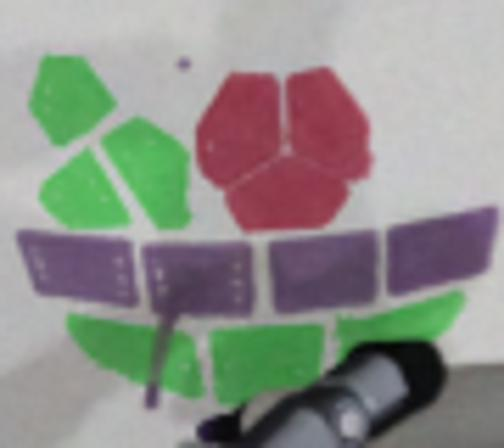

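move:
  target:
    - [0.0201,0,0.0151,0,0,0,-0.5,-0.5,-0.4,-0.5,0.5,-1,-0.5,-0.92,0,0,0,0,0,0,0.4,0.4,0.4,0.4,1,-1,-0.5,-0.1]
    - [-0.0055,0,0.0492,0,0,0,-0.5,-0.5,-0.4,-0.5,0.5,-1,-0.5,-0.92,0,0,0,0,0,0,0.4,0.4,0.4,0.4,1,-1,-0.5,-0.1]
    - [-0.0059,-0.00242,0.0498,0,0,0,-0.5,-0.5,-0.4,-0.5,0.5,-1,-0.5,-0.92,0,0,0,0,0,0,0.4,0.4,0.4,0.4,1,-1,-0.5,-0.1]
    - [0.0204,-0.00242,0.0146,0,0,0,-0.5,-0.5,-0.4,-0.5,0.5,-1,-0.5,-0.92,0,0,0,0,0,0,0.4,0.4,0.4,0.4,1,-1,-0.5,-0.1]
    - [0.0208,-0.00484,0.0141,0,0,0,-0.5,-0.5,-0.4,-0.5,0.5,-1,-0.5,-0.92,0,0,0,0,0,0,0.4,0.4,0.4,0.4,1,-1,-0.5,-0.1]
    - [-0.0064,-0.00484,0.0504,0,0,0,-0.5,-0.5,-0.4,-0.5,0.5,-1,-0.5,-0.92,0,0,0,0,0,0,0.4,0.4,0.4,0.4,1,-1,-0.5,-0.1]
    - [-0.0068,-0.00725,0.051,0,0,0,-0.5,-0.5,-0.4,-0.5,0.5,-1,-0.5,-0.92,0,0,0,0,0,0,0.4,0.4,0.4,0.4,1,-1,-0.5,-0.1]
    - [0.0212,-0.00725,0.0137,0,0,0,-0.5,-0.5,-0.4,-0.5,0.5,-1,-0.5,-0.92,0,0,0,0,0,0,0.4,0.4,0.4,0.4,1,-1,-0.5,-0.1]
    - [0.0198,0.00242,0.0156,0,0,0,-0.5,-0.5,-0.4,-0.5,0.5,-1,-0.5,-0.92,0,0,0,0,0,0,0.4,0.4,0.4,0.4,1,-1,-0.5,-0.1]
    - [-0.005,0.00242,0.0486,0,0,0,-0.5,-0.5,-0.4,-0.5,0.5,-1,-0.5,-0.92,0,0,0,0,0,0,0.4,0.4,0.4,0.4,1,-1,-0.5,-0.1]
    - [-0.0068,-0.00725,0.051,0,0,0,-0.5,-0.5,-0.4,-0.5,0.5,-1,-0.5,-0.92,0,0,0,0,0,0,0.4,0.4,0.4,0.4,1,-1,-0.5,-0.1]
    - [-0.0268,-0.00725,0.036,0,0,0,-0.5,-0.5,-0.4,-0.5,0.5,-1,-0.5,-0.92,0,0,0,0,0,0,0.4,0.4,0.4,0.4,1,-1,-0.5,-0.1]
  speed: [0.02,0.04,0.04,0.04,0.04,0.04,0.04,0.04,0.04,0.04,0.04,0.05]
  blend: [0,0.0008,0.0008,0.0008,0.0008,0.0008,0,0,0,0,0,0]

move:
  target: [0.0363,0.13678,-0.0484,0,0,0,-0.5,-0.5,-0.4,-0.5,0.5,-1,-0.5,-0.92,0,0,0,0,0,0,0.4,0.4,0.4,0.4,1,-1,-0.5,-0.1]
  speed: 0.2

move:
  target:
    - [0.0201,0,0.0151,0,0,0,-0.5,-0.5,-0.4,-0.5,0.5,-1,-0.5,-0.92,0,0,0,0,0,0,0.4,0.4,0.4,0.4,1,-1,-0.5,-0.1]
    - [0.007,0,0.0325,0,0,0,-0.5,-0.5,-0.4,-0.5,0.5,-1,-0.5,-0.92,0,0,0,0,0,0,0.4,0.4,0.4,0.4,1,-1,-0.5,-0.1]
    - [0.0067,-0.0027,0.0329,0,0,0,-0.5,-0.5,-0.4,-0.5,0.5,-1,-0.5,-0.92,0,0,0,0,0,0,0.4,0.4,0.4,0.4,1,-1,-0.5,-0.1]
    - [0.0206,-0.0027,0.0145,0,0,0,-0.5,-0.5,-0.4,-0.5,0.5,-1,-0.5,-0.92,0,0,0,0,0,0,0.4,0.4,0.4,0.4,1,-1,-0.5,-0.1]
    - [0.021,-0.00541,0.0139,0,0,0,-0.5,-0.5,-0.4,-0.5,0.5,-1,-0.5,-0.92,0,0,0,0,0,0,0.4,0.4,0.4,0.4,1,-1,-0.5,-0.1]
    - [0.0064,-0.00541,0.0334,0,0,0,-0.5,-0.5,-0.4,-0.5,0.5,-1,-0.5,-0.92,0,0,0,0,0,0,0.4,0.4,0.4,0.4,1,-1,-0.5,-0.1]
    - [0.006,-0.00811,0.0339,0,0,0,-0.5,-0.5,-0.4,-0.5,0.5,-1,-0.5,-0.92,0,0,0,0,0,0,0.4,0.4,0.4,0.4,1,-1,-0.5,-0.1]
    - [0.0215,-0.00811,0.0133,0,0,0,-0.5,-0.5,-0.4,-0.5,0.5,-1,-0.5,-0.92,0,0,0,0,0,0,0.4,0.4,0.4,0.4,1,-1,-0.5,-0.1]
    - [0.022,-0.01082,0.0126,0,0,0,-0.5,-0.5,-0.4,-0.5,0.5,-1,-0.5,-0.92,0,0,0,0,0,0,0.4,0.4,0.4,0.4,1,-1,-0.5,-0.1]
    - [0.0057,-0.01082,0.0343,0,0,0,-0.5,-0.5,-0.4,-0.5,0.5,-1,-0.5,-0.92,0,0,0,0,0,0,0.4,0.4,0.4,0.4,1,-1,-0.5,-0.1]
    - [0.0066,-0.01352,0.0331,0,0,0,-0.5,-0.5,-0.4,-0.5,0.5,-1,-0.5,-0.92,0,0,0,0,0,0,0.4,0.4,0.4,0.4,1,-1,-0.5,-0.1]
    - [0.0217,-0.01352,0.013,0,0,0,-0.5,-0.5,-0.4,-0.5,0.5,-1,-0.5,-0.92,0,0,0,0,0,0,0.4,0.4,0.4,0.4,1,-1,-0.5,-0.1]
    - [0.02005,-0.01623,0.0152,0,0,0,-0.5,-0.5,-0.4,-0.5,0.5,-1,-0.5,-0.92,0,0,0,0,0,0,0.4,0.4,0.4,0.4,1,-1,-0.5,-0.1]
    - [0.0077,-0.01623,0.0316,0,0,0,-0.5,-0.5,-0.4,-0.5,0.5,-1,-0.5,-0.92,0,0,0,0,0,0,0.4,0.4,0.4,0.4,1,-1,-0.5,-0.1]
  speed: [0.02,0.04,0.04,0.04,0.04,0.04,0.04,0.04,0.04,0.04,0.04,0.04,0.04,0.04]
  blend: [0,0.0008,0.0008,0.0008,0.0008,0.0008,0.0008,0.0008,0.0008,0.0008,0.0008,0.0008,0.0008,0]

move:
  target:
    - [0.0011,-0.0027,-0.0014,0,0,0,-0.5,-0.5,-0.4,-0.5,0.5,-1,-0.5,-0.92,0,0,0,0,0,0,0.4,0.4,0.4,0.4,1,-1,-0.5,-0.1]
    - [0.0107,-0.0027,-0.0143,0,0,0,-0.5,-0.5,-0.4,-0.5,0.5,-1,-0.5,-0.92,0,0,0,0,0,0,0.4,0.4,0.4,0.4,1,-1,-0.5,-0.1]
    - [0.0091,-0.00541,-0.0121,0,0,0,-0.5,-0.5,-0.4,-0.5,0.5,-1,-0.5,-0.92,0,0,0,0,0,0,0.4,0.4,0.4,0.4,1,-1,-0.5,-0.1]
    - [0.0022,-0.00541,-0.003,0,0,0,-0.5,-0.5,-0.4,-0.5,0.5,-1,-0.5,-0.92,0,0,0,0,0,0,0.4,0.4,0.4,0.4,1,-1,-0.5,-0.1]
    - [0.0033,-0.00811,-0.0044,0,0,0,-0.5,-0.5,-0.4,-0.5,0.5,-1,-0.5,-0.92,0,0,0,0,0,0,0.4,0.4,0.4,0.4,1,-1,-0.5,-0.1]
    - [0.0074,-0.00811,-0.0099,0,0,0,-0.5,-0.5,-0.4,-0.5,0.5,-1,-0.5,-0.92,0,0,0,0,0,0,0.4,0.4,0.4,0.4,1,-1,-0.5,-0.1]
    - [0.0049,-0.01221,-0.0066,0,0,0,-0.5,-0.5,-0.4,-0.5,0.5,-1,-0.5,-0.92,0,0,0,0,0,0,0.4,0.4,0.4,0.4,1,-1,-0.5,-0.1]
    - [0.0146,0.00361,-0.0194,0,0,0,-0.5,-0.5,-0.4,-0.5,0.5,-1,-0.5,-0.92,0,0,0,0,0,0,0.4,0.4,0.4,0.4,1,-1,-0.5,-0.1]
    - [0.012,0.01868,-0.016,0,0,0,-0.5,-0.5,-0.4,-0.5,0.5,-1,-0.5,-0.92,0,0,0,0,0,0,0.4,0.4,0.4,0.4,1,-1,-0.5,-0.1]
    - [-0.0002,0.01934,0.0003,0,0,0,-0.5,-0.5,-0.4,-0.5,0.5,-1,-0.5,-0.92,0,0,0,0,0,0,0.4,0.4,0.4,0.4,1,-1,-0.5,-0.1]
    - [-0.002,0.00508,0.0027,0,0,0,-0.5,-0.5,-0.4,-0.5,0.5,-1,-0.5,-0.92,0,0,0,0,0,0,0.4,0.4,0.4,0.4,1,-1,-0.5,-0.1]
    - [0.0049,-0.01221,-0.0066,0,0,0,-0.5,-0.5,-0.4,-0.5,0.5,-1,-0.5,-0.92,0,0,0,0,0,0,0.4,0.4,0.4,0.4,1,-1,-0.5,-0.1]
    - [-0.0151,-0.01221,-0.0216,0,0,0,-0.5,-0.5,-0.4,-0.5,0.5,-1,-0.5,-0.92,0,0,0,0,0,0,0.4,0.4,0.4,0.4,1,-1,-0.5,-0.1]
  speed: [0.04,0.04,0.04,0.04,0.04,0.04,0.04,0.04,0.04,0.04,0.04,0.04,0.05]
  blend: [0.0008,0.0008,0.0008,0.0008,0.0008,0,0,0,0,0,0,0,0]

move:
  target: [0.067,0,-0.367,0,0,0,-0.5,-0.5,-0.4,-0.5,0.5,-1,-0.5,-0.92,0,0,0,0,0,0,0.4,0.4,0.4,0.4,1,-1,-0.5,-0.1]
  speed: 0.3
  cameras: ["cam_above"]

zoom_image:
  camera: "cam_above"
  region: [440, 215, 540, 305]

Scene clock: 593.73 s.
left_arm: end_effector_position=(+0.5631, -0.5177, +0.0668) hand_measured=(-0.500, -0.236, -0.174, -0.220, +0.502, -1.000) hand_load_n=(+0.0, +1.0, +3.5, +3.0, +6.5, +0.5) hand_stopped_by=(target, force, force, force, target, target) hand_force_limit=-0.50 hand_speed=-0.92 end_effector_quat_wxyz=(+0.330, +0.606, +0.658, -0.302) | right_arm: end_effector_position=(+0.4711, +0.0187, +0.1009) hand_measured=(+0.400, +0.400, +0.400, +0.400, +1.000, -1.000) hand_load_n=(+0.0, +0.0, +0.0, +0.0, +0.0, +0.0) hand_stopped_by=(target, target, target, target, target, target) hand_force_limit=-0.50 hand_speed=-0.10 end_effector_quat_wxyz=(+0.171, -0.335, +0.822, -0.429)
Joint positions: left_arm=[2.756 -2.383 -1.184 2.54 -0.777 5.582] | right_arm=[-0.039 -1.408 1.993 0.187 2.174 -2.645]
Joint torques (N m): left_arm=[-8.02 55.34 27.85 -3.52 -0.49 0.38] | right_arm=[5.22 -20.8 -23.59 3.05 1.99 0.8]
Wrist force (N, zeroed by zero_wrist_force): left_arm=[0.1 0.0 -0.1] | right_arm=[1.3 2.5 0.3]
Wrist torque (N m, zeroed by zero_wrist_force): left_arm=[0.01 -0.01 0.11] | right_arm=[0.28 -0.21 0.15]
Wrist force, peak (N, zeroed by zero_wrist_force): left_arm=[-2.0 -0.1 -0.6] | right_arm=[1.5 2.7 0.4]
Hand target: left_arm +0.5631, -0.5177, +0.0670; +0.330, +0.606, +0.658, -0.302 | right_arm +0.4711, +0.0187, +0.1009; +0.171, -0.335, +0.822, -0.429
Off the commanded pose: left_arm 0.000 m, 0 deg | right_arm 0.000 m, 0 deg.
move: done

Scene clock: 595.00 s.
left_arm: end_effector_position=(+0.6418, -0.4746, +0.0671) hand_measured=(-0.500, -0.236, -0.174, -0.220, +0.502, -1.000) hand_load_n=(+0.0, +1.0, +3.5, +3.5, +6.0, +0.5) hand_stopped_by=(target, force, force, force, target, target) hand_force_limit=-0.50 hand_speed=-0.92 end_effector_quat_wxyz=(+0.330, +0.606, +0.658, -0.302) | right_arm: end_effector_position=(+0.4711, +0.0187, +0.1009) hand_measured=(+0.400, +0.400, +0.400, +0.400, +1.000, -1.000) hand_load_n=(+0.0, +0.0, +0.0, +0.0, +0.0, +0.0) hand_stopped_by=(target, target, target, target, target, target) hand_force_limit=-0.50 hand_speed=-0.10 end_effector_quat_wxyz=(+0.171, -0.335, +0.822, -0.429)
Joint positions: left_arm=[2.866 -2.518 -0.951 2.338 -0.725 5.724] | right_arm=[-0.039 -1.408 1.993 0.187 2.174 -2.645]
Joint torques (N m): left_arm=[10.66 41.4 28.05 -3.44 2.59 2.55] | right_arm=[5.33 -20.35 -23.42 3.21 1.98 0.74]
Wrist force (N, zeroed by zero_wrist_force): left_arm=[0.3 0.0 -0.2] | right_arm=[1.4 2.4 0.3]
Wrist torque (N m, zeroed by zero_wrist_force): left_arm=[0.01 -0.04 0.02] | right_arm=[0.26 -0.22 0.15]
Wrist force, peak (N, zeroed by zero_wrist_force): left_arm=[-0.5 -1.2 0.2] | right_arm=[1.7 2.5 0.3]
Hand target: left_arm +0.6419, -0.4746, +0.0671; +0.330, +0.606, +0.658, -0.302 | right_arm +0.4711, +0.0187, +0.1009; +0.171, -0.335, +0.822, -0.429
Off the commanded pose: left_arm 0.000 m, 0 deg | right_arm 0.000 m, 0 deg.
move: done

Scene clock: 599.27 s.
left_arm: end_effector_position=(+0.6332, -0.4877, +0.0521) hand_measured=(-0.500, -0.236, -0.174, -0.222, +0.502, -1.000) hand_load_n=(+0.0, +2.5, +3.5, +1.0, +7.0, -0.5) hand_stopped_by=(target, force, force, force, target, target) hand_force_limit=-0.50 hand_speed=-0.92 end_effector_quat_wxyz=(+0.330, +0.606, +0.658, -0.302) | right_arm: end_effector_position=(+0.4711, +0.0187, +0.1009) hand_measured=(+0.400, +0.400, +0.400, +0.400, +1.000, -1.000) hand_load_n=(+0.0, +0.0, +0.0, +0.0, +0.0, +0.0) hand_stopped_by=(target, target, target, target, target, target) hand_force_limit=-0.50 hand_speed=-0.10 end_effector_quat_wxyz=(+0.171, -0.335, +0.822, -0.429)
Joint positions: left_arm=[2.842 -2.525 -0.974 2.392 -0.735 5.692] | right_arm=[-0.039 -1.408 1.993 0.187 2.174 -2.645]
Joint torques (N m): left_arm=[-9.56 39.8 28.65 -3.77 -0.43 -1.85] | right_arm=[6.13 -20.93 -23.36 3.23 2.01 0.71]
Wrist force (N, zeroed by zero_wrist_force): left_arm=[-0.3 -0.1 -1.0] | right_arm=[1.4 2.4 0.3]
Wrist torque (N m, zeroed by zero_wrist_force): left_arm=[-0.03 0.02 0.12] | right_arm=[0.27 -0.22 0.16]
Wrist force, peak (N, zeroed by zero_wrist_force): left_arm=[-2.4 0.2 -0.8] | right_arm=[1.5 2.6 0.4]
Hand target: left_arm +0.6332, -0.4878, +0.0521; +0.330, +0.606, +0.658, -0.302 | right_arm +0.4711, +0.0187, +0.1009; +0.171, -0.335, +0.822, -0.429
Off the commanded pose: left_arm 0.000 m, 0 deg | right_arm 0.000 m, 0 deg.
move: done

Scene clock: 604.20 s.
left_arm: end_effector_position=(+0.6255, -0.4835, +0.0669) hand_measured=(-0.500, -0.236, -0.174, -0.220, +0.502, -1.000) hand_load_n=(+0.0, +1.0, +3.5, +3.0, +6.5, +0.0) hand_stopped_by=(target, force, force, force, target, target) hand_force_limit=-0.50 hand_speed=-0.92 end_effector_quat_wxyz=(+0.330, +0.606, +0.658, -0.302) | right_arm: end_effector_position=(+0.4711, +0.0187, +0.1009) hand_measured=(+0.400, +0.400, +0.400, +0.400, +1.000, -1.000) hand_load_n=(+0.0, +0.0, +0.0, +0.0, +0.0, +0.0) hand_stopped_by=(target, target, target, target, target, target) hand_force_limit=-0.50 hand_speed=-0.10 end_effector_quat_wxyz=(+0.171, -0.335, +0.822, -0.429)
Joint positions: left_arm=[2.845 -2.487 -1.007 2.384 -0.734 5.696] | right_arm=[-0.039 -1.408 1.993 0.187 2.174 -2.645]
Joint torques (N m): left_arm=[8.88 55.82 27.74 -3.37 2.26 -1.02] | right_arm=[5.45 -20.64 -23.24 3.24 1.94 0.62]
Wrist force (N, zeroed by zero_wrist_force): left_arm=[0.3 0.0 0.0] | right_arm=[1.4 2.3 0.4]
Wrist torque (N m, zeroed by zero_wrist_force): left_arm=[0.00 -0.05 0.02] | right_arm=[0.26 -0.22 0.16]
Wrist force, peak (N, zeroed by zero_wrist_force): left_arm=[-2.2 0.1 -0.8] | right_arm=[1.6 2.7 0.4]
Hand target: left_arm +0.6255, -0.4835, +0.0671; +0.330, +0.606, +0.658, -0.302 | right_arm +0.4711, +0.0187, +0.1009; +0.171, -0.335, +0.822, -0.429
Off the commanded pose: left_arm 0.000 m, 0 deg | right_arm 0.000 m, 0 deg.
move: done

Scene clock: 605.87 s.
left_arm: end_effector_position=(+0.6086, -0.2840, +0.1670) hand_measured=(-0.500, -0.236, -0.174, -0.220, +0.502, -1.000) hand_load_n=(+0.0, +1.0, +3.5, +3.0, +6.5, +0.5) hand_stopped_by=(target, force, force, force, target, target) hand_force_limit=-0.50 hand_speed=-0.92 end_effector_quat_wxyz=(+0.330, +0.606, +0.658, -0.302) | right_arm: end_effector_position=(+0.4711, +0.0187, +0.1009) hand_measured=(+0.400, +0.400, +0.400, +0.400, +1.000, -1.000) hand_load_n=(-0.5, +0.0, +0.0, +0.0, +0.0, +0.0) hand_stopped_by=(target, target, target, target, target, target) hand_force_limit=-0.50 hand_speed=-0.10 end_effector_quat_wxyz=(+0.171, -0.335, +0.822, -0.429)
Joint positions: left_arm=[3.189 -2.241 -1.289 2.01 -0.644 6.223] | right_arm=[-0.039 -1.408 1.993 0.187 2.174 -2.645]
Joint torques (N m): left_arm=[8.84 50.59 3.03 -4.5 2.53 2.53] | right_arm=[5.94 -20.71 -23.07 3.08 2.01 0.75]
Wrist force (N, zeroed by zero_wrist_force): left_arm=[0.3 -0.1 -0.2] | right_arm=[1.5 2.5 0.5]
Wrist torque (N m, zeroed by zero_wrist_force): left_arm=[0.02 -0.06 0.02] | right_arm=[0.27 -0.24 0.16]
Wrist force, peak (N, zeroed by zero_wrist_force): left_arm=[0.3 0.0 -1.3] | right_arm=[1.6 2.5 0.5]
Hand target: left_arm +0.6086, -0.2839, +0.1670; +0.330, +0.606, +0.658, -0.302 | right_arm +0.4711, +0.0187, +0.1009; +0.171, -0.335, +0.822, -0.429
Off the commanded pose: left_arm 0.000 m, 0 deg | right_arm 0.000 m, 0 deg.
move: done
Images, in order (width x height): cam_above 896x504.

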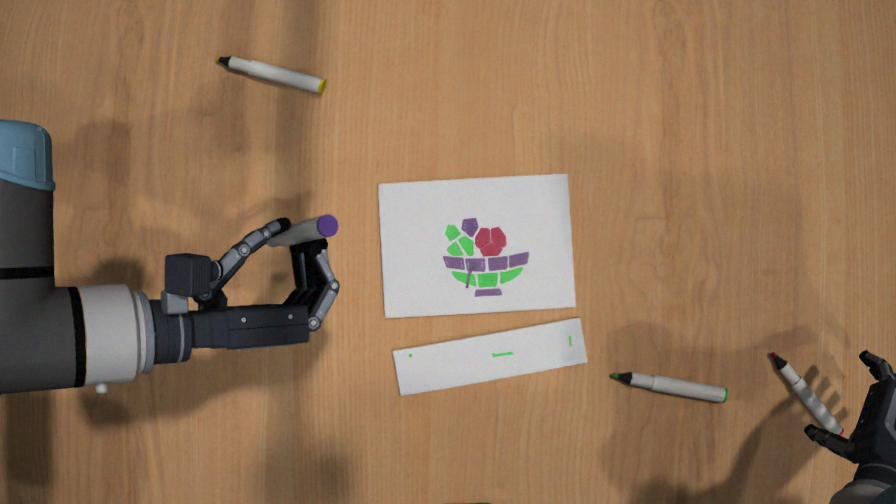

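Scaled by 5.040.

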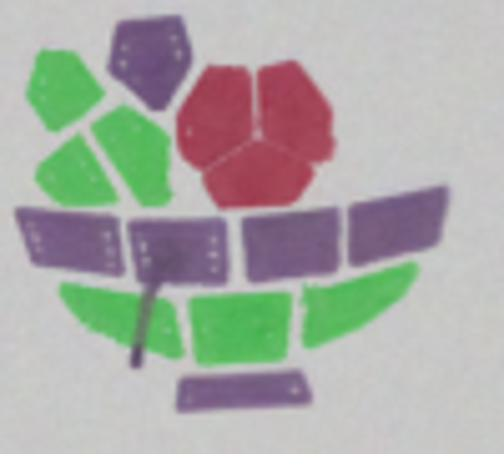

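zoom_image:
  camera: "cam_above"
  region: [200, 30, 350, 120]

move:
  target: [0.1685,0.1197,0.0725,-0.253,-0.2681,-0.6731,-0.5,-0.5,-0.4,-0.5,0.5,-1,-0.5,-0.92,0,0,0,0,0,0,0.4,0.4,0.4,0.4,1,-1,-0.5,-0.1]
  speed: 0.5
  cameras: ["cam_above", "cam_left_wrist"]

Scaled by 3.360.

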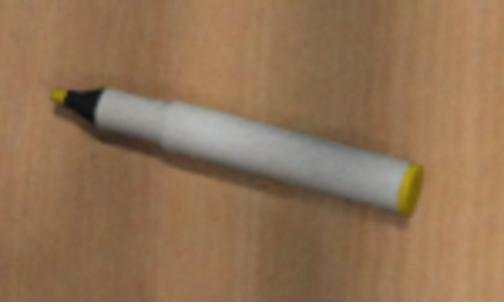

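Scene clock: 613.40 s.
left_arm: end_effector_position=(+0.6782, -0.2521, +0.0602) hand_measured=(-0.500, -0.236, -0.174, -0.220, +0.502, -1.000) hand_load_n=(+0.0, +0.5, +3.0, +3.0, +6.5, +0.0) hand_stopped_by=(target, force, force, force, target, target) hand_force_limit=-0.50 hand_speed=-0.92 end_effector_quat_wxyz=(+0.271, -0.523, +0.717, -0.373) end_effector_velocity=(-0.001, +0.000, +0.000) end_effector_angular_velocity=(-0.004, +0.004, +0.004) | right_arm: end_effector_position=(+0.4711, +0.0187, +0.1009) hand_measured=(+0.400, +0.400, +0.400, +0.400, +1.000, -1.000) hand_load_n=(+0.0, +0.0, +0.0, +0.0, +0.0, +0.0) hand_stopped_by=(target, target, target, target, target, target) hand_force_limit=-0.50 hand_speed=-0.10 end_effector_quat_wxyz=(+0.171, -0.335, +0.822, -0.429)
Joint positions: left_arm=[3.072 -2.183 -1.425 2.982 -1.374 3.281] | right_arm=[-0.039 -1.408 1.993 0.187 2.174 -2.645]
Joint velocities: left_arm=[0 0 0.001 -0.003 -0.001 -0.006] | right_arm=[within noise]
Joint torques (N m): left_arm=[-8.93 29.83 29.85 -2.39 -1.03 -1.97] | right_arm=[5.17 -20.85 -22.84 3.22 1.86 0.62]
Wrist force (N, zeroed by zero_wrist_force): left_arm=[0.5 -0.3 0.4] | right_arm=[1.4 2.4 0.5]
Wrist torque (N m, zeroed by zero_wrist_force): left_arm=[0.02 -0.03 -0.07] | right_arm=[0.27 -0.23 0.16]
Wrist force, peak (N, zeroed by zero_wrist_force): left_arm=[0.3 -0.5 0.8] | right_arm=[1.6 2.7 0.3]
Hand target: left_arm +0.6782, -0.2521, +0.0602; +0.271, -0.523, +0.717, -0.373 | right_arm +0.4711, +0.0187, +0.1009; +0.171, -0.335, +0.822, -0.429
Off the commanded pose: left_arm 0.000 m, 0 deg | right_arm 0.000 m, 0 deg.
move: done
Images, in order (width x height): cam_above 896x504, cam_left_wrist 616x616.

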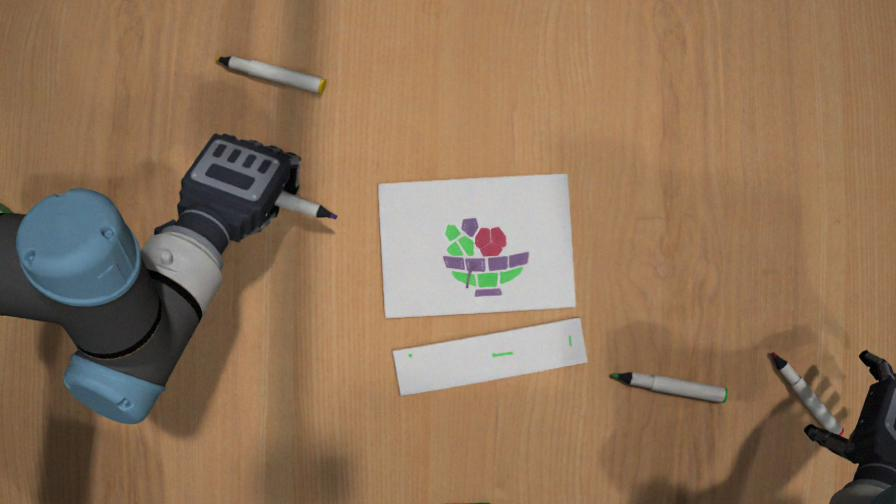

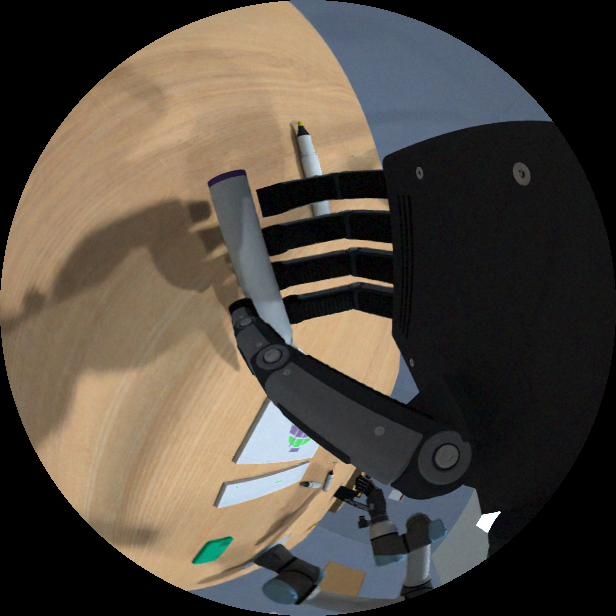

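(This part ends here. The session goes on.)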